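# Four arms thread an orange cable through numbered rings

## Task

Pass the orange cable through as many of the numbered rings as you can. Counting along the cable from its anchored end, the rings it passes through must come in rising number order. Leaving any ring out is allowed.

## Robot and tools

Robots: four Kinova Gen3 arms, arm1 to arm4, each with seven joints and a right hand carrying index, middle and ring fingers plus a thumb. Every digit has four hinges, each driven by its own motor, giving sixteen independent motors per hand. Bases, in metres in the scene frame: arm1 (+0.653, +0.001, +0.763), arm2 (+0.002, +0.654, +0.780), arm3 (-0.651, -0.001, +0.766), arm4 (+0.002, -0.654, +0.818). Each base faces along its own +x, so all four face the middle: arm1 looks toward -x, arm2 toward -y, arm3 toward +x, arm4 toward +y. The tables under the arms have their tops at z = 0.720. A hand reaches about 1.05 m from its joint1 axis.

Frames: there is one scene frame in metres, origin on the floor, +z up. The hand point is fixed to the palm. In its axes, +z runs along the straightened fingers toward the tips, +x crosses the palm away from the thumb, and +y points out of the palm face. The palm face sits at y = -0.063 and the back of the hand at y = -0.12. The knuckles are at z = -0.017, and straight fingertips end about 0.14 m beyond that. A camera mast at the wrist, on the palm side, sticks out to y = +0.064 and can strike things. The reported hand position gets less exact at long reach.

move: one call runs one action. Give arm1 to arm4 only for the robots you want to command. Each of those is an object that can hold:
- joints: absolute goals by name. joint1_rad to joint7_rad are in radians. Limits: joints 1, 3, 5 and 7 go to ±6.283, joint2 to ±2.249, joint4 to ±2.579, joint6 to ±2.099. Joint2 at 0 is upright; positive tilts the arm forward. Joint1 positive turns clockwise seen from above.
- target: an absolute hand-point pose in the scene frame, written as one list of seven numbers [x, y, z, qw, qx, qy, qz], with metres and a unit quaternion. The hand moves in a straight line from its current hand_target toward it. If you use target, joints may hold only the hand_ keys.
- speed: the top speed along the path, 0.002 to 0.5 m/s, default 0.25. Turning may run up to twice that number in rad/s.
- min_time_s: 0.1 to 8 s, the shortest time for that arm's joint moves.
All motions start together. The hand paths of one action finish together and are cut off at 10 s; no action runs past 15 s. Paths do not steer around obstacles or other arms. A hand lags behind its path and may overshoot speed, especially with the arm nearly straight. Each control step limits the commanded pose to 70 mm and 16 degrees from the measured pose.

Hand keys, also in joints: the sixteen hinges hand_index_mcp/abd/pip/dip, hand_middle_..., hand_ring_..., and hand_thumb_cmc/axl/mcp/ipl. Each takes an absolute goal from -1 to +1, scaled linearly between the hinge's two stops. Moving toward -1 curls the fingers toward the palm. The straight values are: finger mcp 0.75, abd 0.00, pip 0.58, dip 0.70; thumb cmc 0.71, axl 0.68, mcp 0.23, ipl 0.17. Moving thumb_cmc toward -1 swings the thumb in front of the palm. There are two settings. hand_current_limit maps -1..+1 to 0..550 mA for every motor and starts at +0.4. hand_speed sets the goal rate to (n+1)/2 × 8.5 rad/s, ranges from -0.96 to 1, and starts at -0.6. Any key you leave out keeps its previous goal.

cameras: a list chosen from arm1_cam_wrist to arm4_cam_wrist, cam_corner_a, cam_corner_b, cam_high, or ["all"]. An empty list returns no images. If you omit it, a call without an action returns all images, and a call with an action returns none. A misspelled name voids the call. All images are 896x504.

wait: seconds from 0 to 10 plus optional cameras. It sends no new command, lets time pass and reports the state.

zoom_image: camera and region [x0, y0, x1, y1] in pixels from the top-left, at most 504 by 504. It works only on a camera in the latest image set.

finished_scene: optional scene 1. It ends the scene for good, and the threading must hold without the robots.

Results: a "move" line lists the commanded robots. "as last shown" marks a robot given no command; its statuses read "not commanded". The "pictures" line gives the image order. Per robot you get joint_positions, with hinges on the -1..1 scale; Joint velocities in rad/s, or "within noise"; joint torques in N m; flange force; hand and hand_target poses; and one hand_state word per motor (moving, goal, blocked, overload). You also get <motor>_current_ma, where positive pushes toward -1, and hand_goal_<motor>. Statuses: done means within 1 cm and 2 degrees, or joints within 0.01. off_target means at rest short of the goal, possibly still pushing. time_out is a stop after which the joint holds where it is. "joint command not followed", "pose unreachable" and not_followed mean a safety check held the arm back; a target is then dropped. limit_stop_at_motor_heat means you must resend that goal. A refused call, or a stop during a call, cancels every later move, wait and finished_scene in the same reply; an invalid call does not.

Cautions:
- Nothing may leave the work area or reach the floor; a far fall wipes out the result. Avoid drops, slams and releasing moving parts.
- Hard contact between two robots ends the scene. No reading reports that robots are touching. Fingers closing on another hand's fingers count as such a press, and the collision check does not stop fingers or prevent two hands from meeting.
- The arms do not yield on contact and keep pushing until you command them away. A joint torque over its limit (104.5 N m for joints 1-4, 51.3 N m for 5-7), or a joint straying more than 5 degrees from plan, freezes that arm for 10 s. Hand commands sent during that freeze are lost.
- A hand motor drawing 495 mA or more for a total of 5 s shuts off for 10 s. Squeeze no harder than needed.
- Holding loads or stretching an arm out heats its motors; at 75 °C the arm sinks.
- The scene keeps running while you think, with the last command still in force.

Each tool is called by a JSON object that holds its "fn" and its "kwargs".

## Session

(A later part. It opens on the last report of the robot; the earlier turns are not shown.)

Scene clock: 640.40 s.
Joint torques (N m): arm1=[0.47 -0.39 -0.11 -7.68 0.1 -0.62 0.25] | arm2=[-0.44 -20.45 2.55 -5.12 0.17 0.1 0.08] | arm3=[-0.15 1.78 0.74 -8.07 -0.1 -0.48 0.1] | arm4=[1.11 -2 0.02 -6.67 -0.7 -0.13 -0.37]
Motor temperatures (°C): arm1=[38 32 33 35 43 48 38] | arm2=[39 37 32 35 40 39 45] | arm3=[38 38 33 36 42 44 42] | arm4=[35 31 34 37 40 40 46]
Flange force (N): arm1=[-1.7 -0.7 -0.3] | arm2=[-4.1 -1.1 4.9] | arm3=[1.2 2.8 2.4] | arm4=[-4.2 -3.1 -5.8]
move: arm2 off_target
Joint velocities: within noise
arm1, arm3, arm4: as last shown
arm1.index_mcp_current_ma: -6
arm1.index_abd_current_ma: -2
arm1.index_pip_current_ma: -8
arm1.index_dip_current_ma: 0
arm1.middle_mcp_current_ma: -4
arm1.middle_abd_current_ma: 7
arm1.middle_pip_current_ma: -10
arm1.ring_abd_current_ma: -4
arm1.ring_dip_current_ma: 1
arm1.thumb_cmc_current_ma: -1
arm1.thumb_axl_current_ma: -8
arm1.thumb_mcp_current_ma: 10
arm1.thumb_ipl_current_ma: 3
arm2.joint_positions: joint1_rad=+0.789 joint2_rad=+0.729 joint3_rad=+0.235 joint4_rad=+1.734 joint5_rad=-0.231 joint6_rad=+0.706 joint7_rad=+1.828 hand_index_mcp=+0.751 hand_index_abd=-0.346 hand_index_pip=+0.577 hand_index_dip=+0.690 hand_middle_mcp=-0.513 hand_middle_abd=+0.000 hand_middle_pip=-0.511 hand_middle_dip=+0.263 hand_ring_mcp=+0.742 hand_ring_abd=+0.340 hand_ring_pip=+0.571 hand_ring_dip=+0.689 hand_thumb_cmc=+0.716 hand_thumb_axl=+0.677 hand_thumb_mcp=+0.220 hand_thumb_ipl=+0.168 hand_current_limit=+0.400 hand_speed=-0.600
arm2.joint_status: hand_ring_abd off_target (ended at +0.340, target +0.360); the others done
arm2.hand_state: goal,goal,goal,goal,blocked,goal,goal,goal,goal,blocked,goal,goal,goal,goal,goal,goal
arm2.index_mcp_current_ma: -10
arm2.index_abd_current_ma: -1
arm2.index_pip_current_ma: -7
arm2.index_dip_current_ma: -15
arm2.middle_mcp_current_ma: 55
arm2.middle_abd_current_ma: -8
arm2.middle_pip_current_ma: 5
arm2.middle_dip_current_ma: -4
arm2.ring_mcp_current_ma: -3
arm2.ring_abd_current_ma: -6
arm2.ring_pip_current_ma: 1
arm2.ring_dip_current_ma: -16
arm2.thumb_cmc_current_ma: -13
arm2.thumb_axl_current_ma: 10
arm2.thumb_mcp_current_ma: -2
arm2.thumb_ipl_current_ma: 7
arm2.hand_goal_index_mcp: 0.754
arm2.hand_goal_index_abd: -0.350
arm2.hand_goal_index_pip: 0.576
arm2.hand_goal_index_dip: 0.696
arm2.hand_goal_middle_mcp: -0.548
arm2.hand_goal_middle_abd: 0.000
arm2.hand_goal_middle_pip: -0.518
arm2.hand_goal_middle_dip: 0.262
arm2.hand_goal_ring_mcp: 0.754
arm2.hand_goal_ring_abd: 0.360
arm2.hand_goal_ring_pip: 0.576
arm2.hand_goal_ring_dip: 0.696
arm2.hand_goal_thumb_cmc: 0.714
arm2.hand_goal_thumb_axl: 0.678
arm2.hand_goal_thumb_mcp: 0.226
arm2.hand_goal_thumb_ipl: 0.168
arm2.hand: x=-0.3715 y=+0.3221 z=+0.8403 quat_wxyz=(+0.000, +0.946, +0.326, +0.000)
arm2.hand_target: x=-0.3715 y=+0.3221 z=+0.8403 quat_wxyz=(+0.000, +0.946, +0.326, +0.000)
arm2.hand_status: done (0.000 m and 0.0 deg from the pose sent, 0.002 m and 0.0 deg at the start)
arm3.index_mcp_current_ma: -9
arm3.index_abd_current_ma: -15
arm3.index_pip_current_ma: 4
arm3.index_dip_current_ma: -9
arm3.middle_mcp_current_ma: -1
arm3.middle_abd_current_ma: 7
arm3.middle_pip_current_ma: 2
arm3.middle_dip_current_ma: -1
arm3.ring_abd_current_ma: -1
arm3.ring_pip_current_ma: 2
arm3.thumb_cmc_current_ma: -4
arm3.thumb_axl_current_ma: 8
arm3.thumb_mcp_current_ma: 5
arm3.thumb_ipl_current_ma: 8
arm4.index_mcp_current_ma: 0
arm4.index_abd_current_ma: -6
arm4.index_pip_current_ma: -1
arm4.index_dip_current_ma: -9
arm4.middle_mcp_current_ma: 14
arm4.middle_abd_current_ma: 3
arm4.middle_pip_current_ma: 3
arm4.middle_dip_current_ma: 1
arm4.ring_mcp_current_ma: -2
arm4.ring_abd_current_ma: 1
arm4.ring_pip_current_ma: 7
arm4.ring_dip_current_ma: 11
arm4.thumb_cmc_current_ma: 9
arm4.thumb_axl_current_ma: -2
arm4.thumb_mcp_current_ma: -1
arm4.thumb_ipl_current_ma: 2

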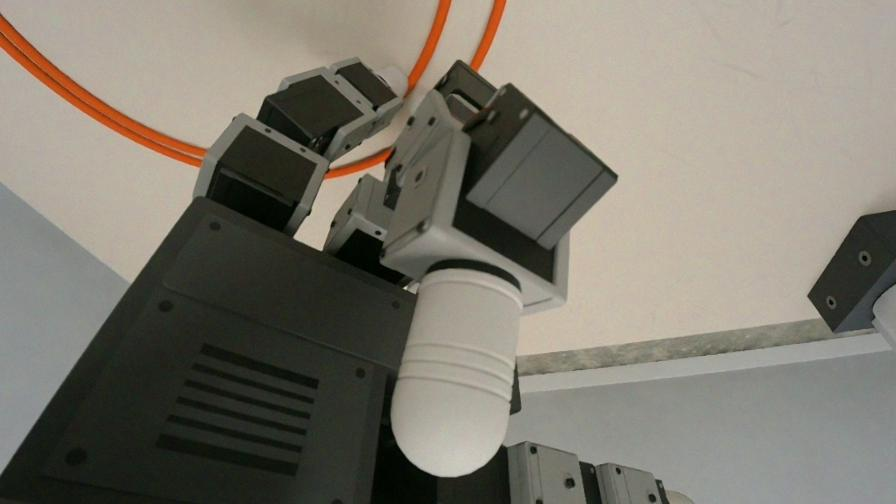

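{"fn": "move", "kwargs": {"arm2": {"target": [-0.3715, 0.3221, 0.8386, 0, 0.9455, 0.3256, 0], "speed": 0.05}}}

{"fn": "move", "kwargs": {"arm2": {"joints": {"hand_ring_abd": 0.5, "hand_index_abd": -0.45}}, "cameras": ["arm2_cam_wrist"]}}

{"fn": "zoom_image", "kwargs": {"camera": "arm2_cam_wrist", "region": [250, 0, 550, 250]}}

Scene clock: 646.67 s.
Joint torques (N m): arm1=[0.44 -0.43 -0.1 -7.68 0.1 -0.6 0.28] | arm2=[-0.43 -18.96 2.34 -4.31 0.17 0.04 0.07] | arm3=[-0.19 1.8 0.81 -8.01 -0.02 -0.48 0.08] | arm4=[1.17 -1.98 0 -6.72 -0.7 -0.1 -0.4]
Motor temperatures (°C): arm1=[38 32 33 35 43 48 38] | arm2=[39 38 32 35 40 39 45] | arm3=[38 38 33 36 42 44 42] | arm4=[35 31 34 37 40 40 46]
Flange force (N): arm1=[-1.9 -0.6 -0.2] | arm2=[-4.7 -1.1 1.5] | arm3=[1.0 3.1 2.1] | arm4=[-4.1 -3.3 -5.5]
move: arm2 done
Joint velocities: within noise
arm1, arm3, arm4: as last shown
arm1.index_mcp_current_ma: -10
arm1.index_abd_current_ma: 1
arm1.index_dip_current_ma: -2
arm1.middle_mcp_current_ma: 5
arm1.middle_abd_current_ma: 6
arm1.middle_pip_current_ma: -8
arm1.middle_dip_current_ma: 13
arm1.ring_mcp_current_ma: 1
arm1.ring_abd_current_ma: -8
arm1.ring_pip_current_ma: 8
arm1.thumb_cmc_current_ma: 0
arm1.thumb_axl_current_ma: -12
arm1.thumb_mcp_current_ma: 7
arm1.thumb_ipl_current_ma: 4
arm2.joint_positions: joint1_rad=+0.789 joint2_rad=+0.732 joint3_rad=+0.234 joint4_rad=+1.735 joint5_rad=-0.232 joint6_rad=+0.701 joint7_rad=+1.829 hand_index_mcp=+0.751 hand_index_abd=-0.351 hand_index_pip=+0.577 hand_index_dip=+0.690 hand_middle_mcp=-0.513 hand_middle_abd=+0.000 hand_middle_pip=-0.511 hand_middle_dip=+0.263 hand_ring_mcp=+0.742 hand_ring_abd=+0.363 hand_ring_pip=+0.571 hand_ring_dip=+0.689 hand_thumb_cmc=+0.716 hand_thumb_axl=+0.677 hand_thumb_mcp=+0.220 hand_thumb_ipl=+0.168 hand_current_limit=+0.400 hand_speed=-0.600
arm2.joint_status: not commanded
arm2.hand_state: goal,goal,goal,goal,blocked,goal,goal,goal,goal,goal,goal,goal,goal,goal,goal,goal
arm2.index_mcp_current_ma: -8
arm2.index_abd_current_ma: -7
arm2.index_pip_current_ma: -7
arm2.index_dip_current_ma: -10
arm2.middle_mcp_current_ma: 59
arm2.middle_abd_current_ma: -13
arm2.middle_pip_current_ma: 4
arm2.middle_dip_current_ma: -2
arm2.ring_mcp_current_ma: -6
arm2.ring_abd_current_ma: 9
arm2.ring_pip_current_ma: 2
arm2.ring_dip_current_ma: -15
arm2.thumb_cmc_current_ma: -12
arm2.thumb_axl_current_ma: 9
arm2.thumb_mcp_current_ma: -3
arm2.thumb_ipl_current_ma: 2
arm2.hand_goal_index_mcp: 0.754
arm2.hand_goal_index_abd: -0.350
arm2.hand_goal_index_pip: 0.576
arm2.hand_goal_index_dip: 0.696
arm2.hand_goal_middle_mcp: -0.548
arm2.hand_goal_middle_abd: 0.000
arm2.hand_goal_middle_pip: -0.518
arm2.hand_goal_middle_dip: 0.262
arm2.hand_goal_ring_mcp: 0.754
arm2.hand_goal_ring_abd: 0.360
arm2.hand_goal_ring_pip: 0.576
arm2.hand_goal_ring_dip: 0.696
arm2.hand_goal_thumb_cmc: 0.714
arm2.hand_goal_thumb_axl: 0.678
arm2.hand_goal_thumb_mcp: 0.226
arm2.hand_goal_thumb_ipl: 0.168
arm2.on_its_own: hand_ring_abd moved +0.023 to your old target +0.360
arm2.hand: x=-0.3715 y=+0.3221 z=+0.8386 quat_wxyz=(+0.000, +0.946, +0.326, +0.000)
arm2.hand_target: x=-0.3715 y=+0.3221 z=+0.8386 quat_wxyz=(+0.000, +0.946, +0.326, +0.000)
arm2.hand_status: done (0.000 m and 0.0 deg from the pose sent, 0.002 m and 0.0 deg at the start)
arm3.index_mcp_current_ma: -14
arm3.index_abd_current_ma: -1
arm3.index_pip_current_ma: -2
arm3.index_dip_current_ma: -8
arm3.middle_mcp_current_ma: 6
arm3.middle_abd_current_ma: 5
arm3.middle_pip_current_ma: 3
arm3.middle_dip_current_ma: 3
arm3.ring_mcp_current_ma: 1
arm3.ring_abd_current_ma: -7
arm3.ring_pip_current_ma: 0
arm3.ring_dip_current_ma: -7
arm3.thumb_cmc_current_ma: 0
arm3.thumb_axl_current_ma: 0
arm3.thumb_mcp_current_ma: -2
arm3.thumb_ipl_current_ma: 13
arm4.index_mcp_current_ma: 1
arm4.index_abd_current_ma: -3
arm4.index_pip_current_ma: 3
arm4.index_dip_current_ma: -1
arm4.middle_mcp_current_ma: 12
arm4.middle_abd_current_ma: 9
arm4.middle_pip_current_ma: 0
arm4.middle_dip_current_ma: 2
arm4.ring_mcp_current_ma: 10
arm4.ring_abd_current_ma: 7
arm4.ring_pip_current_ma: 5
arm4.ring_dip_current_ma: 10
arm4.thumb_cmc_current_ma: 15
arm4.thumb_axl_current_ma: -3
arm4.thumb_mcp_current_ma: 0
arm4.thumb_ipl_current_ma: 9
pictures: none

Scene clock: 647.13 s.
Joint torques (N m): arm1=[0.42 -0.39 -0.11 -7.68 0.11 -0.64 0.27] | arm2=[-0.35 -20.51 2.56 -5.02 0.16 0.04 0.04] | arm3=[-0.31 1.75 0.67 -8.01 -0.05 -0.51 0.11] | arm4=[1.1 -2.02 -0.02 -6.69 -0.68 -0.1 -0.38]
Motor temperatures (°C): arm1=[38 32 33 35 43 48 38] | arm2=[39 38 32 35 40 39 45] | arm3=[38 38 33 36 42 44 42] | arm4=[35 31 34 37 40 40 46]
Flange force (N): arm1=[-1.7 -0.7 -0.3] | arm2=[-4.5 -1.0 4.8] | arm3=[1.1 2.7 2.0] | arm4=[-4.2 -3.3 -5.7]
move: arm2 off_target
Joint velocities: within noise
arm1.joint_positions: joint1_rad=-0.211 joint2_rad=-0.447 joint3_rad=-0.107 joint4_rad=+1.431 joint5_rad=-0.069 joint6_rad=+1.964 joint7_rad=+1.761 hand_index_mcp=+0.753 hand_index_abd=+0.000 hand_index_pip=+0.577 hand_index_dip=+0.696 hand_middle_mcp=+0.753 hand_middle_abd=+0.000 hand_middle_pip=+0.577 hand_middle_dip=+0.696 hand_ring_mcp=+0.753 hand_ring_abd=+0.000 hand_ring_pip=+0.577 hand_ring_dip=+0.696 hand_thumb_cmc=+0.714 hand_thumb_axl=+0.677 hand_thumb_mcp=+0.222 hand_thumb_ipl=+0.168 hand_current_limit=+0.400 hand_speed=-0.600
arm1.joint_status: not commanded
arm1.hand_state: goal,goal,goal,goal,goal,goal,goal,goal,goal,goal,overload,goal,goal,goal,goal,goal
arm1.index_mcp_current_ma: -7
arm1.index_abd_current_ma: -4
arm1.index_pip_current_ma: -3
arm1.index_dip_current_ma: 3
arm1.middle_mcp_current_ma: 3
arm1.middle_abd_current_ma: 13
arm1.middle_pip_current_ma: -9
arm1.middle_dip_current_ma: 6
arm1.ring_mcp_current_ma: -4
arm1.ring_abd_current_ma: -3
arm1.ring_pip_current_ma: 8
arm1.ring_dip_current_ma: 2
arm1.thumb_cmc_current_ma: 4
arm1.thumb_axl_current_ma: -12
arm1.thumb_mcp_current_ma: 6
arm1.thumb_ipl_current_ma: 2
arm1.hand_goal_index_mcp: 0.754
arm1.hand_goal_index_abd: 0.000
arm1.hand_goal_index_pip: 0.576
arm1.hand_goal_index_dip: 0.696
arm1.hand_goal_middle_mcp: 0.754
arm1.hand_goal_middle_abd: 0.000
arm1.hand_goal_middle_pip: 0.576
arm1.hand_goal_middle_dip: 0.696
arm1.hand_goal_ring_mcp: 0.754
arm1.hand_goal_ring_abd: 0.000
arm1.hand_goal_ring_pip: 0.576
arm1.hand_goal_ring_dip: 0.696
arm1.hand_goal_thumb_cmc: 0.714
arm1.hand_goal_thumb_axl: 0.678
arm1.hand_goal_thumb_mcp: 0.226
arm1.hand_goal_thumb_ipl: 0.168
arm1.hand: x=+0.5493 y=-0.1310 z=+1.3069 quat_wxyz=(+0.021, +0.954, +0.285, -0.090)
arm1.hand_target: x=+0.5493 y=-0.1310 z=+1.3069 quat_wxyz=(+0.021, +0.954, +0.285, -0.090)
arm1.hand_status: not commanded
arm2.joint_positions: joint1_rad=+0.789 joint2_rad=+0.732 joint3_rad=+0.234 joint4_rad=+1.735 joint5_rad=-0.232 joint6_rad=+0.701 joint7_rad=+1.829 hand_index_mcp=+0.751 hand_index_abd=-0.369 hand_index_pip=+0.578 hand_index_dip=+0.690 hand_middle_mcp=-0.513 hand_middle_abd=+0.001 hand_middle_pip=-0.511 hand_middle_dip=+0.263 hand_ring_mcp=+0.742 hand_ring_abd=+0.380 hand_ring_pip=+0.571 hand_ring_dip=+0.690 hand_thumb_cmc=+0.716 hand_thumb_axl=+0.677 hand_thumb_mcp=+0.220 hand_thumb_ipl=+0.168 hand_current_limit=+0.400 hand_speed=-0.600
arm2.joint_status: hand_index_abd off_target (ended at -0.369, target -0.450); hand_ring_abd off_target (ended at +0.380, target +0.500)
arm2.hand_state: goal,blocked,goal,goal,blocked,goal,goal,goal,goal,blocked,goal,goal,goal,goal,goal,goal
arm2.index_mcp_current_ma: -8
arm2.index_abd_current_ma: 72
arm2.index_pip_current_ma: -8
arm2.index_dip_current_ma: -13
arm2.middle_mcp_current_ma: 59
arm2.middle_abd_current_ma: -8
arm2.middle_pip_current_ma: 5
arm2.middle_dip_current_ma: -2
arm2.ring_mcp_current_ma: -6
arm2.ring_abd_current_ma: -112
arm2.ring_pip_current_ma: 3
arm2.ring_dip_current_ma: -11
arm2.thumb_cmc_current_ma: -9
arm2.thumb_axl_current_ma: 6
arm2.thumb_mcp_current_ma: -2
arm2.thumb_ipl_current_ma: 0
arm2.hand_goal_index_mcp: 0.754
arm2.hand_goal_index_abd: -0.450
arm2.hand_goal_index_pip: 0.576
arm2.hand_goal_index_dip: 0.696
arm2.hand_goal_middle_mcp: -0.548
arm2.hand_goal_middle_abd: 0.000
arm2.hand_goal_middle_pip: -0.518
arm2.hand_goal_middle_dip: 0.262
arm2.hand_goal_ring_mcp: 0.754
arm2.hand_goal_ring_abd: 0.500
arm2.hand_goal_ring_pip: 0.576
arm2.hand_goal_ring_dip: 0.696
arm2.hand_goal_thumb_cmc: 0.714
arm2.hand_goal_thumb_axl: 0.678
arm2.hand_goal_thumb_mcp: 0.226
arm2.hand_goal_thumb_ipl: 0.168
arm2.hand: x=-0.3715 y=+0.3221 z=+0.8385 quat_wxyz=(+0.000, +0.946, +0.326, +0.000)
arm2.hand_target: x=-0.3715 y=+0.3221 z=+0.8386 quat_wxyz=(+0.000, +0.946, +0.326, +0.000)
arm2.hand_status: not commanded
arm3.joint_positions: joint1_rad=+0.363 joint2_rad=-0.467 joint3_rad=-0.108 joint4_rad=+1.513 joint5_rad=+0.015 joint6_rad=+2.002 joint7_rad=+1.866 hand_index_mcp=+0.753 hand_index_abd=+0.000 hand_index_pip=+0.577 hand_index_dip=+0.696 hand_middle_mcp=+0.753 hand_middle_abd=+0.000 hand_middle_pip=+0.577 hand_middle_dip=+0.696 hand_ring_mcp=+0.753 hand_ring_abd=+0.000 hand_ring_pip=+0.577 hand_ring_dip=+0.696 hand_thumb_cmc=+0.714 hand_thumb_axl=+0.677 hand_thumb_mcp=+0.224 hand_thumb_ipl=+0.168 hand_current_limit=+0.400 hand_speed=-0.600
arm3.joint_status: not commanded
arm3.hand_state: goal,goal,goal,goal,goal,goal,goal,goal,goal,goal,goal,goal,goal,goal,goal,goal
arm3.index_mcp_current_ma: -9
arm3.index_abd_current_ma: -2
arm3.index_pip_current_ma: 0
arm3.index_dip_current_ma: -5
arm3.middle_mcp_current_ma: 5
arm3.middle_abd_current_ma: -1
arm3.middle_pip_current_ma: 2
arm3.middle_dip_current_ma: 0
arm3.ring_mcp_current_ma: -2
arm3.ring_abd_current_ma: -6
arm3.ring_pip_current_ma: -5
arm3.ring_dip_current_ma: 1
arm3.thumb_cmc_current_ma: -2
arm3.thumb_axl_current_ma: 6
arm3.thumb_mcp_current_ma: 2
arm3.thumb_ipl_current_ma: 13
arm3.hand_goal_index_mcp: 0.754
arm3.hand_goal_index_abd: 0.000
arm3.hand_goal_index_pip: 0.576
arm3.hand_goal_index_dip: 0.696
arm3.hand_goal_middle_mcp: 0.754
arm3.hand_goal_middle_abd: 0.000
arm3.hand_goal_middle_pip: 0.576
arm3.hand_goal_middle_dip: 0.696
arm3.hand_goal_ring_mcp: 0.754
arm3.hand_goal_ring_abd: 0.000
arm3.hand_goal_ring_pip: 0.576
arm3.hand_goal_ring_dip: 0.696
arm3.hand_goal_thumb_cmc: 0.714
arm3.hand_goal_thumb_axl: 0.678
arm3.hand_goal_thumb_mcp: 0.226
arm3.hand_goal_thumb_ipl: 0.168
arm3.hand: x=-0.5296 y=+0.0367 z=+1.2789 quat_wxyz=(+0.036, -0.012, +0.998, -0.041)
arm3.hand_target: x=-0.5296 y=+0.0367 z=+1.2789 quat_wxyz=(+0.036, -0.012, +0.998, -0.041)
arm3.hand_status: not commanded
arm4.joint_positions: joint1_rad=-0.862 joint2_rad=-0.381 joint3_rad=-0.038 joint4_rad=+1.500 joint5_rad=-0.069 joint6_rad=+1.986 joint7_rad=+1.768 hand_index_mcp=+0.753 hand_index_abd=+0.000 hand_index_pip=+0.577 hand_index_dip=+0.696 hand_middle_mcp=+0.753 hand_middle_abd=+0.000 hand_middle_pip=+0.577 hand_middle_dip=+0.696 hand_ring_mcp=+0.753 hand_ring_abd=+0.000 hand_ring_pip=+0.577 hand_ring_dip=+0.696 hand_thumb_cmc=+0.714 hand_thumb_axl=+0.677 hand_thumb_mcp=+0.221 hand_thumb_ipl=+0.168 hand_current_limit=+0.400 hand_speed=-0.600
arm4.joint_status: not commanded
arm4.hand_state: goal,goal,goal,goal,goal,goal,goal,goal,goal,goal,goal,goal,goal,goal,goal,goal
arm4.index_mcp_current_ma: -6
arm4.index_abd_current_ma: -4
arm4.index_pip_current_ma: 5
arm4.index_dip_current_ma: -3
arm4.middle_mcp_current_ma: 5
arm4.middle_abd_current_ma: 7
arm4.middle_pip_current_ma: 4
arm4.middle_dip_current_ma: -1
arm4.ring_mcp_current_ma: 0
arm4.ring_abd_current_ma: 3
arm4.ring_pip_current_ma: 11
arm4.ring_dip_current_ma: 8
arm4.thumb_cmc_current_ma: 13
arm4.thumb_axl_current_ma: -4
arm4.thumb_mcp_current_ma: 2
arm4.thumb_ipl_current_ma: 7
arm4.hand_goal_index_mcp: 0.754
arm4.hand_goal_index_abd: 0.000
arm4.hand_goal_index_pip: 0.576
arm4.hand_goal_index_dip: 0.696
arm4.hand_goal_middle_mcp: 0.754
arm4.hand_goal_middle_abd: 0.000
arm4.hand_goal_middle_pip: 0.576
arm4.hand_goal_middle_dip: 0.696
arm4.hand_goal_ring_mcp: 0.754
arm4.hand_goal_ring_abd: 0.000
arm4.hand_goal_ring_pip: 0.576
arm4.hand_goal_ring_dip: 0.696
arm4.hand_goal_thumb_cmc: 0.714
arm4.hand_goal_thumb_axl: 0.678
arm4.hand_goal_thumb_mcp: 0.226
arm4.hand_goal_thumb_ipl: 0.168
arm4.hand: x=-0.1602 y=-0.6403 z=+1.3350 quat_wxyz=(-0.013, -0.978, +0.206, +0.028)
arm4.hand_target: x=-0.1602 y=-0.6403 z=+1.3350 quat_wxyz=(-0.013, -0.978, +0.206, +0.028)
arm4.hand_status: not commanded

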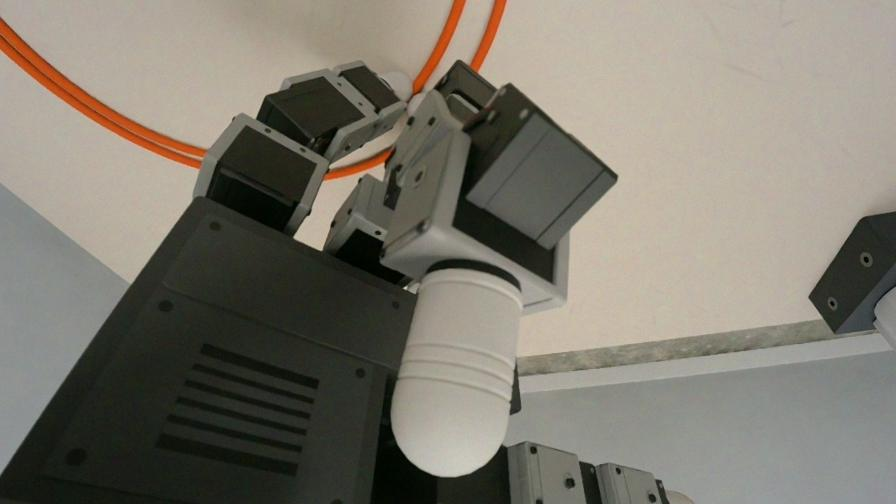

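Scaled by 1.680 from the camera's image (finer frame: 1280x720).

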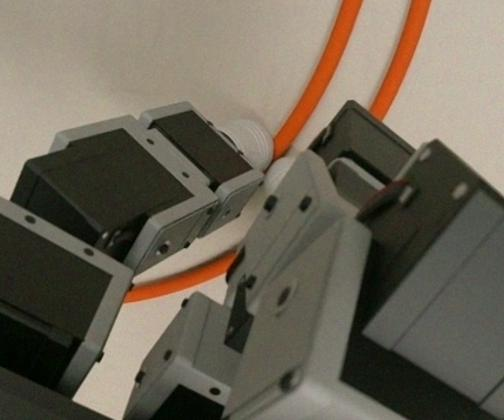

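{"fn": "move", "kwargs": {"arm2": {"joints": {"hand_ring_abd": 0.62, "hand_index_abd": -0.60}}}}

{"fn": "move", "kwargs": {"arm2": {"target": [-0.3715, 0.3221, 0.865, 0, 0.9455, 0.3256, 0], "speed": 0.05}, "cameras": ["arm2_cam_wrist"]}}

{"fn": "zoom_image", "kwargs": {"camera": "arm2_cam_wrist", "region": [250, 0, 550, 250]}}

Scene clock: 656.13 s.
Joint torques (N m): arm1=[0.41 -0.4 -0.1 -7.65 0.09 -0.62 0.25] | arm2=[-0.39 -20.48 2.62 -4.97 0.2 0.06 0.07] | arm3=[-0.27 1.73 0.73 -8.04 -0.06 -0.49 0.12] | arm4=[1.14 -1.98 -0.01 -6.7 -0.69 -0.11 -0.39]
Motor temperatures (°C): arm1=[38 32 33 35 43 48 38] | arm2=[39 38 32 35 40 39 45] | arm3=[38 38 33 36 42 44 42] | arm4=[35 31 34 37 40 40 46]
Flange force (N): arm1=[-1.8 -0.7 -0.4] | arm2=[-4.6 -1.0 4.8] | arm3=[1.0 2.9 2.2] | arm4=[-4.1 -3.3 -5.6]
move: arm2 off_target
Joint velocities: within noise
arm1, arm3, arm4: as last shown
arm1.index_abd_current_ma: -5
arm1.index_pip_current_ma: -6
arm1.index_dip_current_ma: 0
arm1.middle_mcp_current_ma: 0
arm1.middle_abd_current_ma: 11
arm1.middle_pip_current_ma: -11
arm1.middle_dip_current_ma: 10
arm1.ring_mcp_current_ma: -2
arm1.ring_abd_current_ma: -4
arm1.ring_pip_current_ma: 9
arm1.ring_dip_current_ma: 6
arm1.thumb_cmc_current_ma: 5
arm1.thumb_axl_current_ma: -8
arm1.thumb_ipl_current_ma: 5
arm2.joint_positions: joint1_rad=+0.789 joint2_rad=+0.732 joint3_rad=+0.234 joint4_rad=+1.735 joint5_rad=-0.232 joint6_rad=+0.701 joint7_rad=+1.829 hand_index_mcp=+0.751 hand_index_abd=-0.368 hand_index_pip=+0.578 hand_index_dip=+0.690 hand_middle_mcp=-0.513 hand_middle_abd=+0.001 hand_middle_pip=-0.511 hand_middle_dip=+0.263 hand_ring_mcp=+0.742 hand_ring_abd=+0.384 hand_ring_pip=+0.571 hand_ring_dip=+0.690 hand_thumb_cmc=+0.716 hand_thumb_axl=+0.677 hand_thumb_mcp=+0.220 hand_thumb_ipl=+0.168 hand_current_limit=+0.400 hand_speed=-0.600
arm2.joint_status: hand_index_abd off_target (ended at -0.368, target -0.600); hand_ring_abd off_target (ended at +0.384, target +0.620)
arm2.hand_state: goal,blocked,goal,goal,blocked,goal,goal,goal,goal,blocked,goal,goal,goal,goal,goal,goal
arm2.index_mcp_current_ma: -10
arm2.index_abd_current_ma: 267
arm2.index_pip_current_ma: -5
arm2.index_dip_current_ma: -10
arm2.middle_mcp_current_ma: 53
arm2.middle_abd_current_ma: -11
arm2.middle_pip_current_ma: 4
arm2.middle_dip_current_ma: -3
arm2.ring_mcp_current_ma: -5
arm2.ring_abd_current_ma: -261
arm2.ring_pip_current_ma: 5
arm2.ring_dip_current_ma: -12
arm2.thumb_cmc_current_ma: -8
arm2.thumb_axl_current_ma: 10
arm2.thumb_mcp_current_ma: -2
arm2.thumb_ipl_current_ma: 4
arm2.hand_goal_index_mcp: 0.754
arm2.hand_goal_index_abd: -0.600
arm2.hand_goal_index_pip: 0.576
arm2.hand_goal_index_dip: 0.696
arm2.hand_goal_middle_mcp: -0.548
arm2.hand_goal_middle_abd: 0.000
arm2.hand_goal_middle_pip: -0.518
arm2.hand_goal_middle_dip: 0.262
arm2.hand_goal_ring_mcp: 0.754
arm2.hand_goal_ring_abd: 0.620
arm2.hand_goal_ring_pip: 0.576
arm2.hand_goal_ring_dip: 0.696
arm2.hand_goal_thumb_cmc: 0.714
arm2.hand_goal_thumb_axl: 0.678
arm2.hand_goal_thumb_mcp: 0.226
arm2.hand_goal_thumb_ipl: 0.168
arm2.hand: x=-0.3715 y=+0.3221 z=+0.8386 quat_wxyz=(+0.000, +0.946, +0.326, +0.000)
arm2.hand_target: x=-0.3715 y=+0.3221 z=+0.8386 quat_wxyz=(+0.000, +0.946, +0.326, +0.000)
arm2.hand_status: not commanded
arm3.index_mcp_current_ma: -10
arm3.index_pip_current_ma: 3
arm3.index_dip_current_ma: -10
arm3.middle_abd_current_ma: 4
arm3.middle_pip_current_ma: 3
arm3.middle_dip_current_ma: -3
arm3.ring_mcp_current_ma: 3
arm3.ring_pip_current_ma: 2
arm3.ring_dip_current_ma: -2
arm3.thumb_cmc_current_ma: 0
arm3.thumb_axl_current_ma: 7
arm3.thumb_ipl_current_ma: 1
arm4.index_mcp_current_ma: 2
arm4.index_abd_current_ma: 0
arm4.index_pip_current_ma: 8
arm4.index_dip_current_ma: -1
arm4.middle_mcp_current_ma: 3
arm4.middle_abd_current_ma: 4
arm4.middle_pip_current_ma: 7
arm4.middle_dip_current_ma: 7
arm4.ring_mcp_current_ma: 1
arm4.ring_abd_current_ma: 5
arm4.ring_pip_current_ma: 2
arm4.ring_dip_current_ma: 10
arm4.thumb_cmc_current_ma: 17
arm4.thumb_axl_current_ma: -7
arm4.thumb_mcp_current_ma: -5
arm4.thumb_ipl_current_ma: 1
pictures: none

Scene clock: 657.17 s.
Joint torques (N m): arm1=[0.43 -0.38 -0.12 -7.67 0.13 -0.66 0.26] | arm2=[-0.44 -20.23 2.56 -5.47 0.16 0.1 0.09] | arm3=[-0.2 1.77 0.8 -8.07 -0.1 -0.48 0.11] | arm4=[1.12 -1.98 -0.02 -6.75 -0.7 -0.11 -0.37]
Motor temperatures (°C): arm1=[38 32 33 35 43 48 38] | arm2=[39 38 32 35 40 39 45] | arm3=[38 38 33 36 42 44 42] | arm4=[35 31 34 37 40 40 46]
Flange force (N): arm1=[-1.7 -0.7 -0.4] | arm2=[-4.7 -1.1 4.7] | arm3=[1.0 3.0 2.3] | arm4=[-4.1 -3.2 -5.5]
move: arm2 done
Joint velocities: within noise
arm1, arm3, arm4: as last shown
arm1.index_abd_current_ma: -1
arm1.index_pip_current_ma: -5
arm1.index_dip_current_ma: -2
arm1.middle_mcp_current_ma: 2
arm1.middle_abd_current_ma: 9
arm1.middle_pip_current_ma: -9
arm1.middle_dip_current_ma: 5
arm1.ring_mcp_current_ma: -4
arm1.ring_abd_current_ma: -5
arm1.ring_pip_current_ma: 8
arm1.ring_dip_current_ma: -3
arm1.thumb_cmc_current_ma: 4
arm1.thumb_axl_current_ma: -7
arm1.thumb_mcp_current_ma: 7
arm2.joint_positions: joint1_rad=+0.779 joint2_rad=+0.685 joint3_rad=+0.250 joint4_rad=+1.718 joint5_rad=-0.218 joint6_rad=+0.766 joint7_rad=+1.817 hand_index_mcp=+0.751 hand_index_abd=-0.368 hand_index_pip=+0.580 hand_index_dip=+0.690 hand_middle_mcp=-0.513 hand_middle_abd=+0.001 hand_middle_pip=-0.511 hand_middle_dip=+0.263 hand_ring_mcp=+0.742 hand_ring_abd=+0.384 hand_ring_pip=+0.571 hand_ring_dip=+0.690 hand_thumb_cmc=+0.716 hand_thumb_axl=+0.677 hand_thumb_mcp=+0.220 hand_thumb_ipl=+0.168 hand_current_limit=+0.400 hand_speed=-0.600
arm2.joint_status: not commanded
arm2.hand_state: goal,blocked,goal,goal,blocked,goal,goal,goal,goal,blocked,goal,goal,goal,goal,goal,goal
arm2.index_mcp_current_ma: -6
arm2.index_abd_current_ma: 265
arm2.index_pip_current_ma: -1
arm2.index_dip_current_ma: -13
arm2.middle_mcp_current_ma: 58
arm2.middle_abd_current_ma: -11
arm2.middle_pip_current_ma: -4
arm2.middle_dip_current_ma: -7
arm2.ring_mcp_current_ma: -6
arm2.ring_abd_current_ma: -262
arm2.ring_pip_current_ma: -1
arm2.ring_dip_current_ma: -14
arm2.thumb_cmc_current_ma: -12
arm2.thumb_axl_current_ma: 6
arm2.thumb_mcp_current_ma: -5
arm2.thumb_ipl_current_ma: 3
arm2.hand_goal_index_mcp: 0.754
arm2.hand_goal_index_abd: -0.600
arm2.hand_goal_index_pip: 0.576
arm2.hand_goal_index_dip: 0.696
arm2.hand_goal_middle_mcp: -0.548
arm2.hand_goal_middle_abd: 0.000
arm2.hand_goal_middle_pip: -0.518
arm2.hand_goal_middle_dip: 0.262
arm2.hand_goal_ring_mcp: 0.754
arm2.hand_goal_ring_abd: 0.620
arm2.hand_goal_ring_pip: 0.576
arm2.hand_goal_ring_dip: 0.696
arm2.hand_goal_thumb_cmc: 0.714
arm2.hand_goal_thumb_axl: 0.678
arm2.hand_goal_thumb_mcp: 0.226
arm2.hand_goal_thumb_ipl: 0.168
arm2.hand: x=-0.3715 y=+0.3221 z=+0.8650 quat_wxyz=(+0.000, +0.946, +0.326, +0.000)
arm2.hand_target: x=-0.3715 y=+0.3221 z=+0.8650 quat_wxyz=(+0.000, +0.946, +0.326, +0.000)
arm2.hand_status: done (0.000 m and 0.0 deg from the pose sent, 0.026 m and 0.0 deg at the start)
arm3.index_mcp_current_ma: -13
arm3.index_abd_current_ma: -19
arm3.index_pip_current_ma: 8
arm3.index_dip_current_ma: -9
arm3.middle_mcp_current_ma: 15
arm3.middle_abd_current_ma: 3
arm3.middle_pip_current_ma: 2
arm3.middle_dip_current_ma: 2
arm3.ring_mcp_current_ma: 2
arm3.ring_abd_current_ma: -7
arm3.ring_pip_current_ma: 3
arm3.ring_dip_current_ma: -7
arm3.thumb_cmc_current_ma: -1
arm3.thumb_axl_current_ma: 6
arm3.thumb_ipl_current_ma: -1
arm4.index_mcp_current_ma: -8
arm4.index_abd_current_ma: -9
arm4.index_pip_current_ma: -6
arm4.index_dip_current_ma: -6
arm4.middle_mcp_current_ma: 11
arm4.middle_abd_current_ma: 10
arm4.middle_pip_current_ma: 6
arm4.middle_dip_current_ma: -1
arm4.ring_mcp_current_ma: -4
arm4.ring_abd_current_ma: 3
arm4.ring_pip_current_ma: 13
arm4.thumb_cmc_current_ma: 10
arm4.thumb_axl_current_ma: -4
arm4.thumb_mcp_current_ma: 0
arm4.thumb_ipl_current_ma: 0

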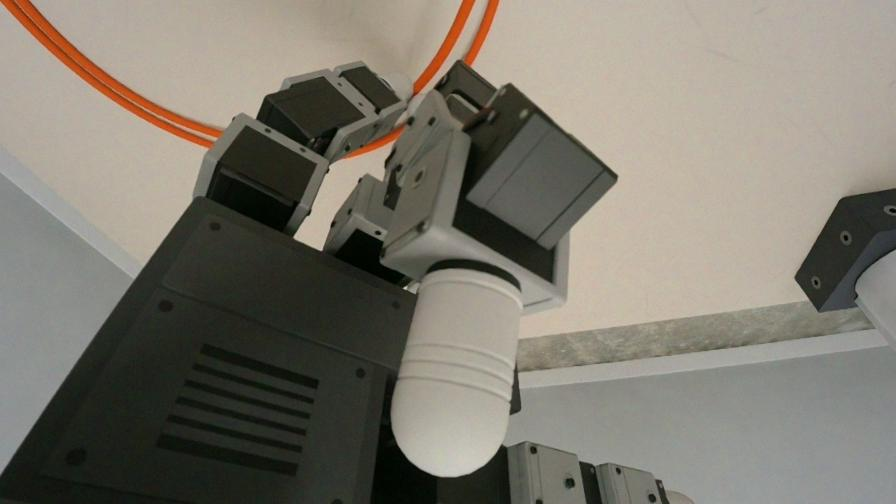

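Scaled by 1.680 from the camera's image (finer frame: 1280x720).

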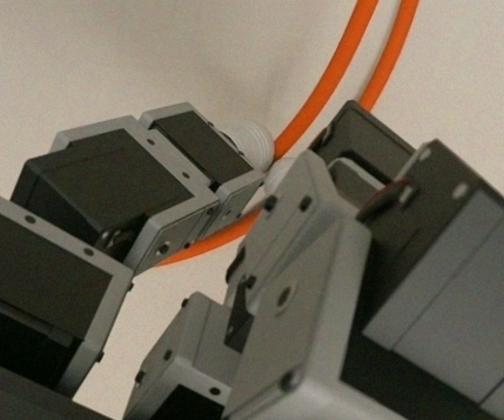

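{"fn": "move", "kwargs": {"arm2": {"target": [-0.3715, 0.3221, 0.93, 0, 0.9455, 0.3256, 0], "speed": 0.1}, "cameras": ["arm2_cam_wrist", "cam_high"]}}

{"fn": "zoom_image", "kwargs": {"camera": "arm2_cam_wrist", "region": [250, 0, 550, 250]}}

{"fn": "zoom_image", "kwargs": {"camera": "cam_high", "region": [300, 80, 420, 190]}}

Scene clock: 665.03 s.
Joint torques (N m): arm1=[0.38 -0.41 -0.13 -7.65 0.1 -0.66 0.26] | arm2=[-0.42 -19.5 2.52 -6.51 0.15 0.05 0.07] | arm3=[-0.16 1.73 0.81 -8.04 -0.11 -0.47 0.07] | arm4=[1.12 -1.98 -0.01 -6.72 -0.71 -0.11 -0.39]
Motor temperatures (°C): arm1=[38 32 33 35 43 48 38] | arm2=[39 38 32 35 40 39 45] | arm3=[38 38 33 36 42 44 42] | arm4=[35 31 34 37 40 40 46]
Flange force (N): arm1=[-1.8 -0.7 -0.5] | arm2=[-5.4 -1.0 3.8] | arm3=[1.0 2.8 2.2] | arm4=[-4.1 -3.3 -5.6]
move: arm2 done
Joint velocities: within noise
arm1, arm3, arm4: as last shown
arm1.index_mcp_current_ma: -9
arm1.index_abd_current_ma: 1
arm1.index_pip_current_ma: -1
arm1.index_dip_current_ma: 1
arm1.middle_mcp_current_ma: 3
arm1.middle_abd_current_ma: 10
arm1.middle_pip_current_ma: -7
arm1.middle_dip_current_ma: 10
arm1.ring_mcp_current_ma: -1
arm1.ring_dip_current_ma: 4
arm1.thumb_cmc_current_ma: 3
arm1.thumb_axl_current_ma: -13
arm1.thumb_mcp_current_ma: 9
arm1.thumb_ipl_current_ma: 7
arm2.joint_positions: joint1_rad=+0.756 joint2_rad=+0.582 joint3_rad=+0.281 joint4_rad=+1.653 joint5_rad=-0.183 joint6_rad=+0.933 joint7_rad=+1.788 hand_index_mcp=+0.751 hand_index_abd=-0.373 hand_index_pip=+0.581 hand_index_dip=+0.690 hand_middle_mcp=-0.513 hand_middle_abd=+0.001 hand_middle_pip=-0.511 hand_middle_dip=+0.263 hand_ring_mcp=+0.742 hand_ring_abd=+0.384 hand_ring_pip=+0.571 hand_ring_dip=+0.690 hand_thumb_cmc=+0.716 hand_thumb_axl=+0.677 hand_thumb_mcp=+0.220 hand_thumb_ipl=+0.168 hand_current_limit=+0.400 hand_speed=-0.600
arm2.joint_status: not commanded
arm2.hand_state: goal,blocked,goal,goal,blocked,goal,goal,goal,goal,blocked,goal,goal,goal,goal,goal,goal
arm2.index_mcp_current_ma: -10
arm2.index_abd_current_ma: 255
arm2.index_pip_current_ma: -2
arm2.index_dip_current_ma: -7
arm2.middle_mcp_current_ma: 61
arm2.middle_abd_current_ma: -11
arm2.middle_pip_current_ma: 6
arm2.middle_dip_current_ma: -5
arm2.ring_mcp_current_ma: -5
arm2.ring_abd_current_ma: -264
arm2.ring_pip_current_ma: 1
arm2.ring_dip_current_ma: -11
arm2.thumb_cmc_current_ma: -7
arm2.thumb_axl_current_ma: 3
arm2.thumb_mcp_current_ma: -2
arm2.thumb_ipl_current_ma: 3
arm2.hand_goal_index_mcp: 0.754
arm2.hand_goal_index_abd: -0.600
arm2.hand_goal_index_pip: 0.576
arm2.hand_goal_index_dip: 0.696
arm2.hand_goal_middle_mcp: -0.548
arm2.hand_goal_middle_abd: 0.000
arm2.hand_goal_middle_pip: -0.518
arm2.hand_goal_middle_dip: 0.262
arm2.hand_goal_ring_mcp: 0.754
arm2.hand_goal_ring_abd: 0.620
arm2.hand_goal_ring_pip: 0.576
arm2.hand_goal_ring_dip: 0.696
arm2.hand_goal_thumb_cmc: 0.714
arm2.hand_goal_thumb_axl: 0.678
arm2.hand_goal_thumb_mcp: 0.226
arm2.hand_goal_thumb_ipl: 0.168
arm2.hand: x=-0.3715 y=+0.3221 z=+0.9300 quat_wxyz=(+0.000, +0.946, +0.326, +0.000)
arm2.hand_target: x=-0.3715 y=+0.3221 z=+0.9300 quat_wxyz=(+0.000, +0.946, +0.326, +0.000)
arm2.hand_status: done (0.000 m and 0.0 deg from the pose sent, 0.065 m and 0.0 deg at the start)
arm3.index_mcp_current_ma: -6
arm3.index_abd_current_ma: -8
arm3.index_pip_current_ma: -7
arm3.index_dip_current_ma: -7
arm3.middle_mcp_current_ma: 10
arm3.middle_abd_current_ma: 0
arm3.middle_pip_current_ma: -1
arm3.middle_dip_current_ma: -1
arm3.ring_mcp_current_ma: 1
arm3.ring_abd_current_ma: -17
arm3.ring_dip_current_ma: 4
arm3.thumb_cmc_current_ma: -2
arm3.thumb_axl_current_ma: 10
arm3.thumb_mcp_current_ma: -3
arm3.thumb_ipl_current_ma: 7
arm4.index_mcp_current_ma: 2
arm4.index_abd_current_ma: -6
arm4.index_pip_current_ma: 4
arm4.index_dip_current_ma: -8
arm4.middle_mcp_current_ma: 8
arm4.middle_abd_current_ma: 5
arm4.middle_pip_current_ma: 8
arm4.middle_dip_current_ma: 8
arm4.ring_mcp_current_ma: 2
arm4.ring_abd_current_ma: 1
arm4.ring_pip_current_ma: 9
arm4.ring_dip_current_ma: 14
arm4.thumb_cmc_current_ma: 8
arm4.thumb_axl_current_ma: -3
arm4.thumb_mcp_current_ma: 3
arm4.thumb_ipl_current_ma: 6

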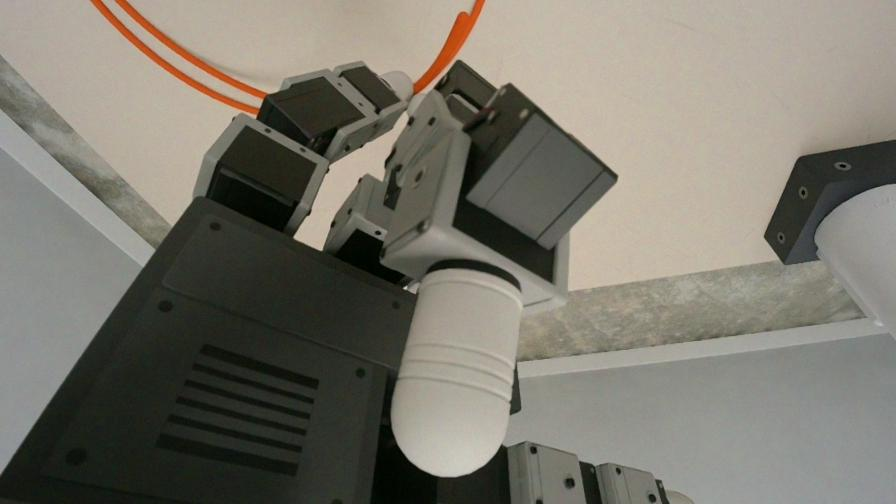

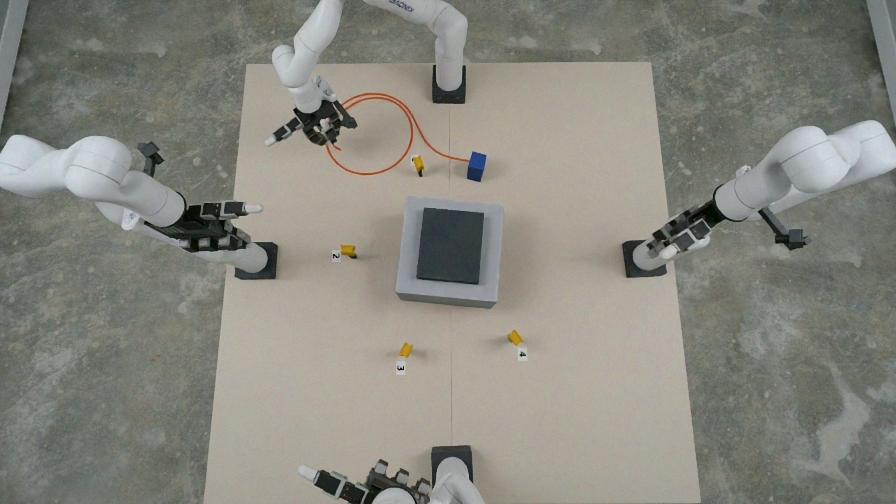

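Scaled by 1.680 from the camera's image (finer frame: 1280x720).

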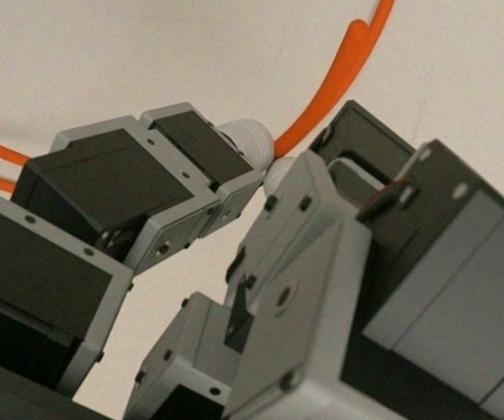

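Scaled by 4.200 from the camera's image (finer frame: 1280x720).

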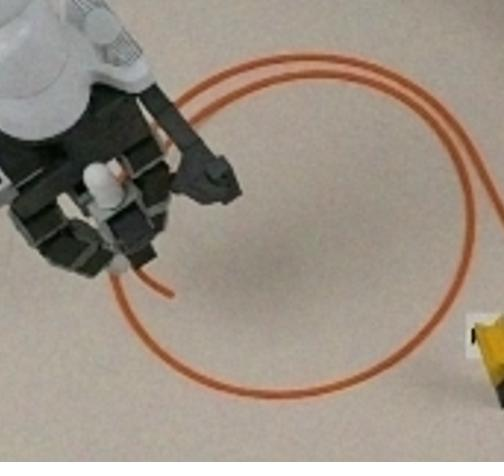

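{"fn": "move", "kwargs": {"arm2": {"target": [-0.2475, 0.3853, 0.98, 0, 0.9848, -0.1736, 0], "speed": 0.35}}}

{"fn": "move", "kwargs": {"arm2": {"target": [-0.0835, 0.345, 0.98, 0, 0.8064, -0.5913, 0], "speed": 0.35}, "cameras": ["arm2_cam_wrist", "cam_high", "cam_corner_a", "cam_corner_b"]}}

{"fn": "zoom_image", "kwargs": {"camera": "cam_corner_a", "region": [100, 0, 350, 250]}}

{"fn": "zoom_image", "kwargs": {"camera": "cam_corner_b", "region": [600, 150, 896, 400]}}

{"fn": "zoom_image", "kwargs": {"camera": "cam_high", "region": [300, 60, 500, 200]}}

Scene clock: 726.43 s.
Joint torques (N m): arm1=[0.42 -0.42 -0.11 -7.68 0.12 -0.63 0.25] | arm2=[-0.35 -9.57 1.37 -6.29 0.22 -0.04 0.07] | arm3=[-0.27 1.78 0.67 -8.01 -0.06 -0.48 0.12] | arm4=[1.14 -1.98 -0.03 -6.69 -0.7 -0.1 -0.38]
Motor temperatures (°C): arm1=[38 32 33 35 43 48 38] | arm2=[39 40 32 36 40 39 45] | arm3=[38 38 33 36 42 44 42] | arm4=[35 31 34 37 40 40 46]
Flange force (N): arm1=[-1.8 -0.7 -0.3] | arm2=[-2.0 6.7 4.9] | arm3=[1.1 2.7 2.1] | arm4=[-4.1 -3.3 -5.7]
move: arm2 done
Joint velocities: within noise
arm1, arm3, arm4: as last shown
arm1.index_mcp_current_ma: -7
arm1.index_abd_current_ma: -5
arm1.index_pip_current_ma: -7
arm1.index_dip_current_ma: -1
arm1.middle_mcp_current_ma: 2
arm1.middle_abd_current_ma: 6
arm1.middle_pip_current_ma: -8
arm1.middle_dip_current_ma: 7
arm1.ring_mcp_current_ma: -6
arm1.ring_abd_current_ma: -8
arm1.ring_pip_current_ma: 7
arm1.ring_dip_current_ma: -3
arm1.thumb_cmc_current_ma: 1
arm1.thumb_mcp_current_ma: 4
arm2.joint_positions: joint1_rad=+0.220 joint2_rad=+0.094 joint3_rad=+0.490 joint4_rad=+2.192 joint5_rad=-0.050 joint6_rad=+0.869 joint7_rad=+0.414 hand_index_mcp=+0.751 hand_index_abd=-0.376 hand_index_pip=+0.577 hand_index_dip=+0.691 hand_middle_mcp=-0.513 hand_middle_abd=+0.005 hand_middle_pip=-0.511 hand_middle_dip=+0.263 hand_ring_mcp=+0.748 hand_ring_abd=+0.388 hand_ring_pip=+0.579 hand_ring_dip=+0.693 hand_thumb_cmc=+0.716 hand_thumb_axl=+0.677 hand_thumb_mcp=+0.220 hand_thumb_ipl=+0.168 hand_current_limit=+0.400 hand_speed=-0.600
arm2.joint_status: not commanded
arm2.hand_state: goal,blocked,goal,goal,blocked,goal,goal,goal,goal,blocked,goal,goal,goal,goal,goal,goal
arm2.index_mcp_current_ma: -9
arm2.index_abd_current_ma: 251
arm2.index_pip_current_ma: -8
arm2.index_dip_current_ma: -4
arm2.middle_mcp_current_ma: 60
arm2.middle_abd_current_ma: -10
arm2.middle_pip_current_ma: 1
arm2.middle_dip_current_ma: -5
arm2.ring_mcp_current_ma: -2
arm2.ring_abd_current_ma: -259
arm2.ring_pip_current_ma: 11
arm2.ring_dip_current_ma: -9
arm2.thumb_cmc_current_ma: -11
arm2.thumb_axl_current_ma: 6
arm2.thumb_mcp_current_ma: -5
arm2.thumb_ipl_current_ma: 11
arm2.hand_goal_index_mcp: 0.754
arm2.hand_goal_index_abd: -0.600
arm2.hand_goal_index_pip: 0.576
arm2.hand_goal_index_dip: 0.696
arm2.hand_goal_middle_mcp: -0.548
arm2.hand_goal_middle_abd: 0.000
arm2.hand_goal_middle_pip: -0.518
arm2.hand_goal_middle_dip: 0.262
arm2.hand_goal_ring_mcp: 0.754
arm2.hand_goal_ring_abd: 0.620
arm2.hand_goal_ring_pip: 0.576
arm2.hand_goal_ring_dip: 0.696
arm2.hand_goal_thumb_cmc: 0.714
arm2.hand_goal_thumb_axl: 0.678
arm2.hand_goal_thumb_mcp: 0.226
arm2.hand_goal_thumb_ipl: 0.168
arm2.hand: x=-0.2475 y=+0.3853 z=+0.9800 quat_wxyz=(+0.000, +0.985, -0.174, +0.000)
arm2.hand_target: x=-0.2475 y=+0.3853 z=+0.9800 quat_wxyz=(+0.000, +0.985, -0.174, +0.000)
arm2.hand_status: done (0.000 m and 0.0 deg from the pose sent, 0.148 m and 58.0 deg at the start)
arm3.index_mcp_current_ma: -11
arm3.index_abd_current_ma: -12
arm3.index_pip_current_ma: -1
arm3.index_dip_current_ma: -3
arm3.middle_mcp_current_ma: 15
arm3.middle_abd_current_ma: 4
arm3.middle_pip_current_ma: 3
arm3.middle_dip_current_ma: 4
arm3.ring_mcp_current_ma: 0
arm3.ring_abd_current_ma: -12
arm3.ring_pip_current_ma: 5
arm3.ring_dip_current_ma: -1
arm3.thumb_cmc_current_ma: 0
arm3.thumb_axl_current_ma: 1
arm3.thumb_mcp_current_ma: 1
arm3.thumb_ipl_current_ma: 6
arm4.index_mcp_current_ma: -1
arm4.index_abd_current_ma: -5
arm4.index_pip_current_ma: 8
arm4.index_dip_current_ma: 1
arm4.middle_mcp_current_ma: 9
arm4.middle_abd_current_ma: 4
arm4.middle_pip_current_ma: 11
arm4.middle_dip_current_ma: 0
arm4.ring_mcp_current_ma: 3
arm4.ring_abd_current_ma: 3
arm4.ring_pip_current_ma: 10
arm4.ring_dip_current_ma: 6
arm4.thumb_cmc_current_ma: 9
arm4.thumb_axl_current_ma: -14
arm4.thumb_mcp_current_ma: 0
arm4.thumb_ipl_current_ma: 1
pictures: none

Scene clock: 728.47 s.
Joint torques (N m): arm1=[0.43 -0.4 -0.09 -7.75 0.13 -0.62 0.24] | arm2=[-0.33 -11.41 1.35 -6.32 0.33 0.04 0.08] | arm3=[-0.26 1.7 0.71 -8.06 -0.02 -0.47 0.09] | arm4=[1.12 -2.02 0.03 -6.7 -0.68 -0.11 -0.4]
Motor temperatures (°C): arm1=[38 32 33 35 43 48 38] | arm2=[39 40 32 36 40 39 45] | arm3=[38 38 33 36 42 44 42] | arm4=[35 31 34 37 40 40 46]
Flange force (N): arm1=[-1.7 -0.6 0.0] | arm2=[5.6 0.9 4.0] | arm3=[1.0 2.8 2.3] | arm4=[-4.2 -3.2 -5.7]
move: arm2 done
Joint velocities: within noise
arm1, arm3, arm4: as last shown
arm1.index_mcp_current_ma: -6
arm1.index_abd_current_ma: -1
arm1.index_pip_current_ma: -9
arm1.index_dip_current_ma: -5
arm1.middle_mcp_current_ma: 4
arm1.middle_abd_current_ma: 10
arm1.middle_pip_current_ma: -7
arm1.ring_mcp_current_ma: -3
arm1.ring_abd_current_ma: -3
arm1.ring_pip_current_ma: 12
arm1.ring_dip_current_ma: 3
arm1.thumb_cmc_current_ma: -1
arm1.thumb_axl_current_ma: -9
arm1.thumb_mcp_current_ma: 9
arm1.thumb_ipl_current_ma: 3
arm2.joint_positions: joint1_rad=-0.305 joint2_rad=+0.155 joint3_rad=+0.214 joint4_rad=+2.115 joint5_rad=-0.039 joint6_rad=+0.881 joint7_rad=-1.312 hand_index_mcp=+0.750 hand_index_abd=-0.376 hand_index_pip=+0.577 hand_index_dip=+0.691 hand_middle_mcp=-0.513 hand_middle_abd=+0.008 hand_middle_pip=-0.511 hand_middle_dip=+0.263 hand_ring_mcp=+0.748 hand_ring_abd=+0.388 hand_ring_pip=+0.579 hand_ring_dip=+0.693 hand_thumb_cmc=+0.716 hand_thumb_axl=+0.677 hand_thumb_mcp=+0.220 hand_thumb_ipl=+0.168 hand_current_limit=+0.400 hand_speed=-0.600
arm2.joint_status: not commanded
arm2.hand_state: goal,blocked,goal,goal,blocked,goal,goal,goal,goal,blocked,goal,goal,goal,goal,goal,goal
arm2.index_mcp_current_ma: -8
arm2.index_abd_current_ma: 253
arm2.index_pip_current_ma: -7
arm2.index_dip_current_ma: -14
arm2.middle_mcp_current_ma: 56
arm2.middle_abd_current_ma: -7
arm2.middle_pip_current_ma: 4
arm2.middle_dip_current_ma: -3
arm2.ring_mcp_current_ma: 0
arm2.ring_abd_current_ma: -256
arm2.ring_pip_current_ma: 9
arm2.ring_dip_current_ma: -8
arm2.thumb_cmc_current_ma: -6
arm2.thumb_axl_current_ma: 8
arm2.thumb_mcp_current_ma: -4
arm2.thumb_ipl_current_ma: 7
arm2.hand_goal_index_mcp: 0.754
arm2.hand_goal_index_abd: -0.600
arm2.hand_goal_index_pip: 0.576
arm2.hand_goal_index_dip: 0.696
arm2.hand_goal_middle_mcp: -0.548
arm2.hand_goal_middle_abd: 0.000
arm2.hand_goal_middle_pip: -0.518
arm2.hand_goal_middle_dip: 0.262
arm2.hand_goal_ring_mcp: 0.754
arm2.hand_goal_ring_abd: 0.620
arm2.hand_goal_ring_pip: 0.576
arm2.hand_goal_ring_dip: 0.696
arm2.hand_goal_thumb_cmc: 0.714
arm2.hand_goal_thumb_axl: 0.678
arm2.hand_goal_thumb_mcp: 0.226
arm2.hand_goal_thumb_ipl: 0.168
arm2.hand: x=-0.0835 y=+0.3450 z=+0.9800 quat_wxyz=(+0.000, +0.806, -0.591, +0.000)
arm2.hand_target: x=-0.0835 y=+0.3450 z=+0.9800 quat_wxyz=(+0.000, +0.806, -0.591, +0.000)
arm2.hand_status: done (0.000 m and 0.0 deg from the pose sent, 0.169 m and 52.5 deg at the start)
arm3.index_mcp_current_ma: -2
arm3.index_abd_current_ma: -10
arm3.index_pip_current_ma: 3
arm3.index_dip_current_ma: -9
arm3.middle_mcp_current_ma: -4
arm3.middle_abd_current_ma: 7
arm3.middle_pip_current_ma: 6
arm3.middle_dip_current_ma: -8
arm3.ring_mcp_current_ma: 18
arm3.ring_abd_current_ma: -5
arm3.ring_pip_current_ma: 7
arm3.ring_dip_current_ma: 2
arm3.thumb_cmc_current_ma: -3
arm3.thumb_axl_current_ma: 4
arm3.thumb_mcp_current_ma: 7
arm3.thumb_ipl_current_ma: 2
arm4.index_mcp_current_ma: -8
arm4.index_pip_current_ma: -2
arm4.index_dip_current_ma: -3
arm4.middle_mcp_current_ma: 10
arm4.middle_abd_current_ma: -4
arm4.middle_pip_current_ma: -1
arm4.ring_mcp_current_ma: 8
arm4.ring_abd_current_ma: -2
arm4.ring_pip_current_ma: 11
arm4.ring_dip_current_ma: 9
arm4.thumb_cmc_current_ma: 14
arm4.thumb_axl_current_ma: -2
arm4.thumb_mcp_current_ma: -6
arm4.thumb_ipl_current_ma: 10
pictures: arm2_cam_wrist, cam_corner_a, cam_corner_b, cam_high

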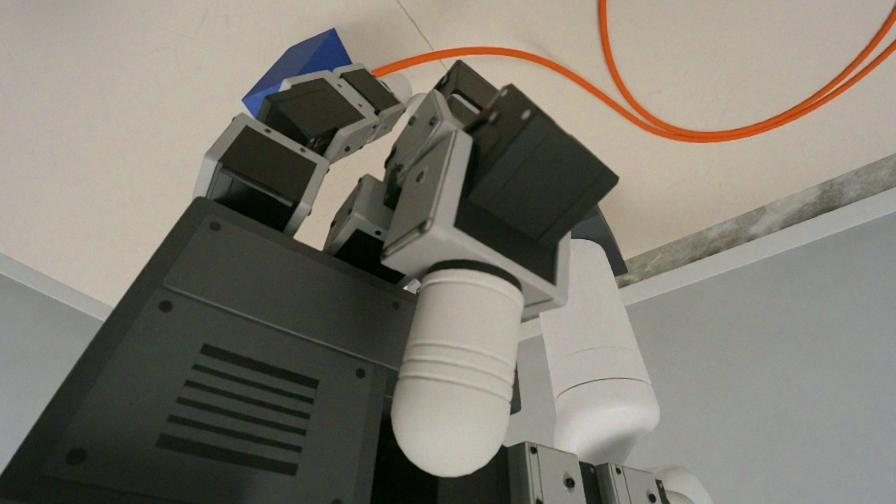

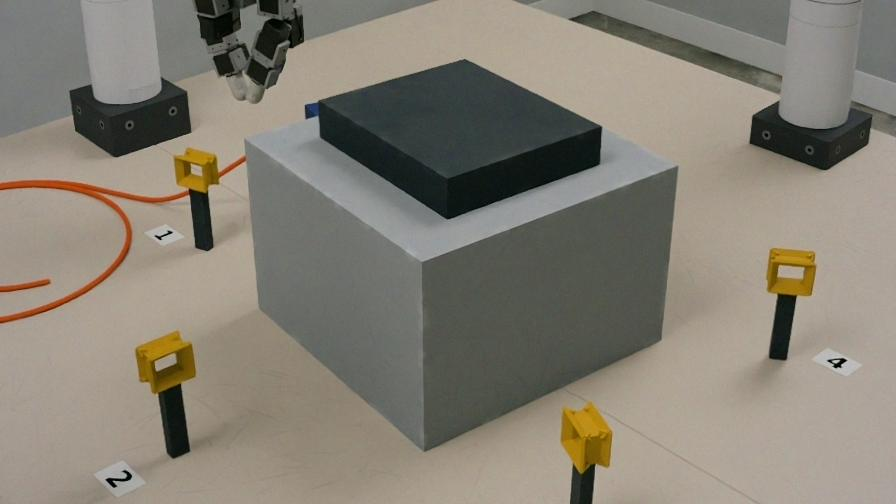

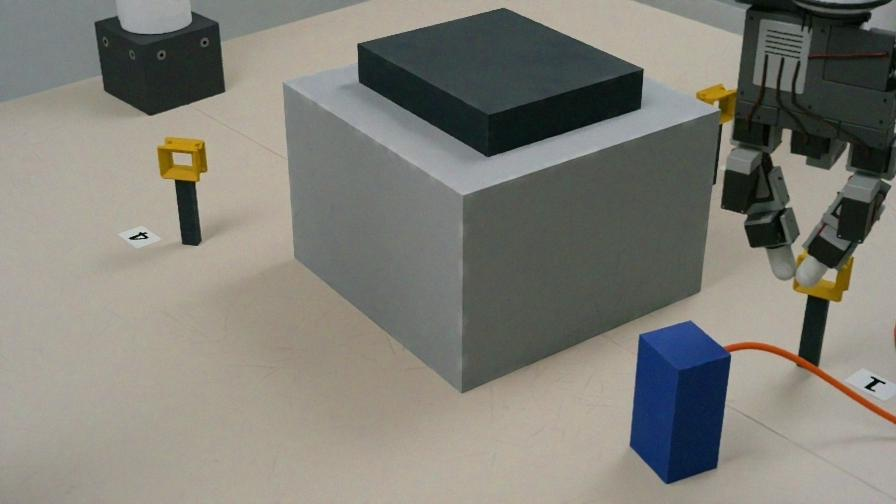

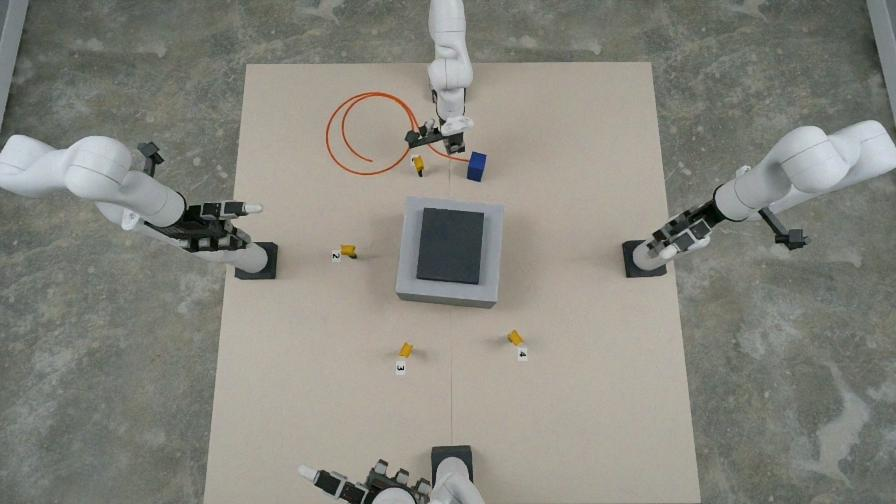

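Scaled by 2.016 from the camera's image (finer frame: 1280x720).

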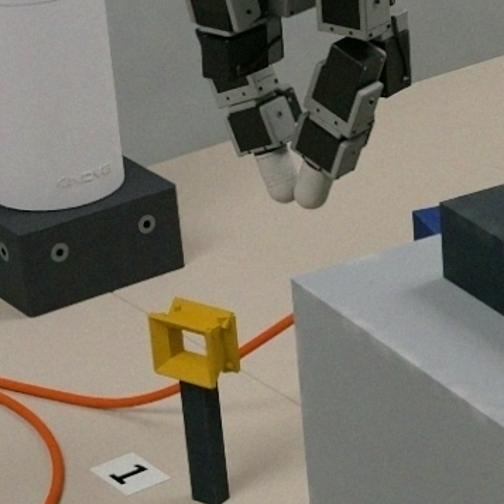

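Scaled by 1.703 from the camera's image (finer frame: 1280x720).

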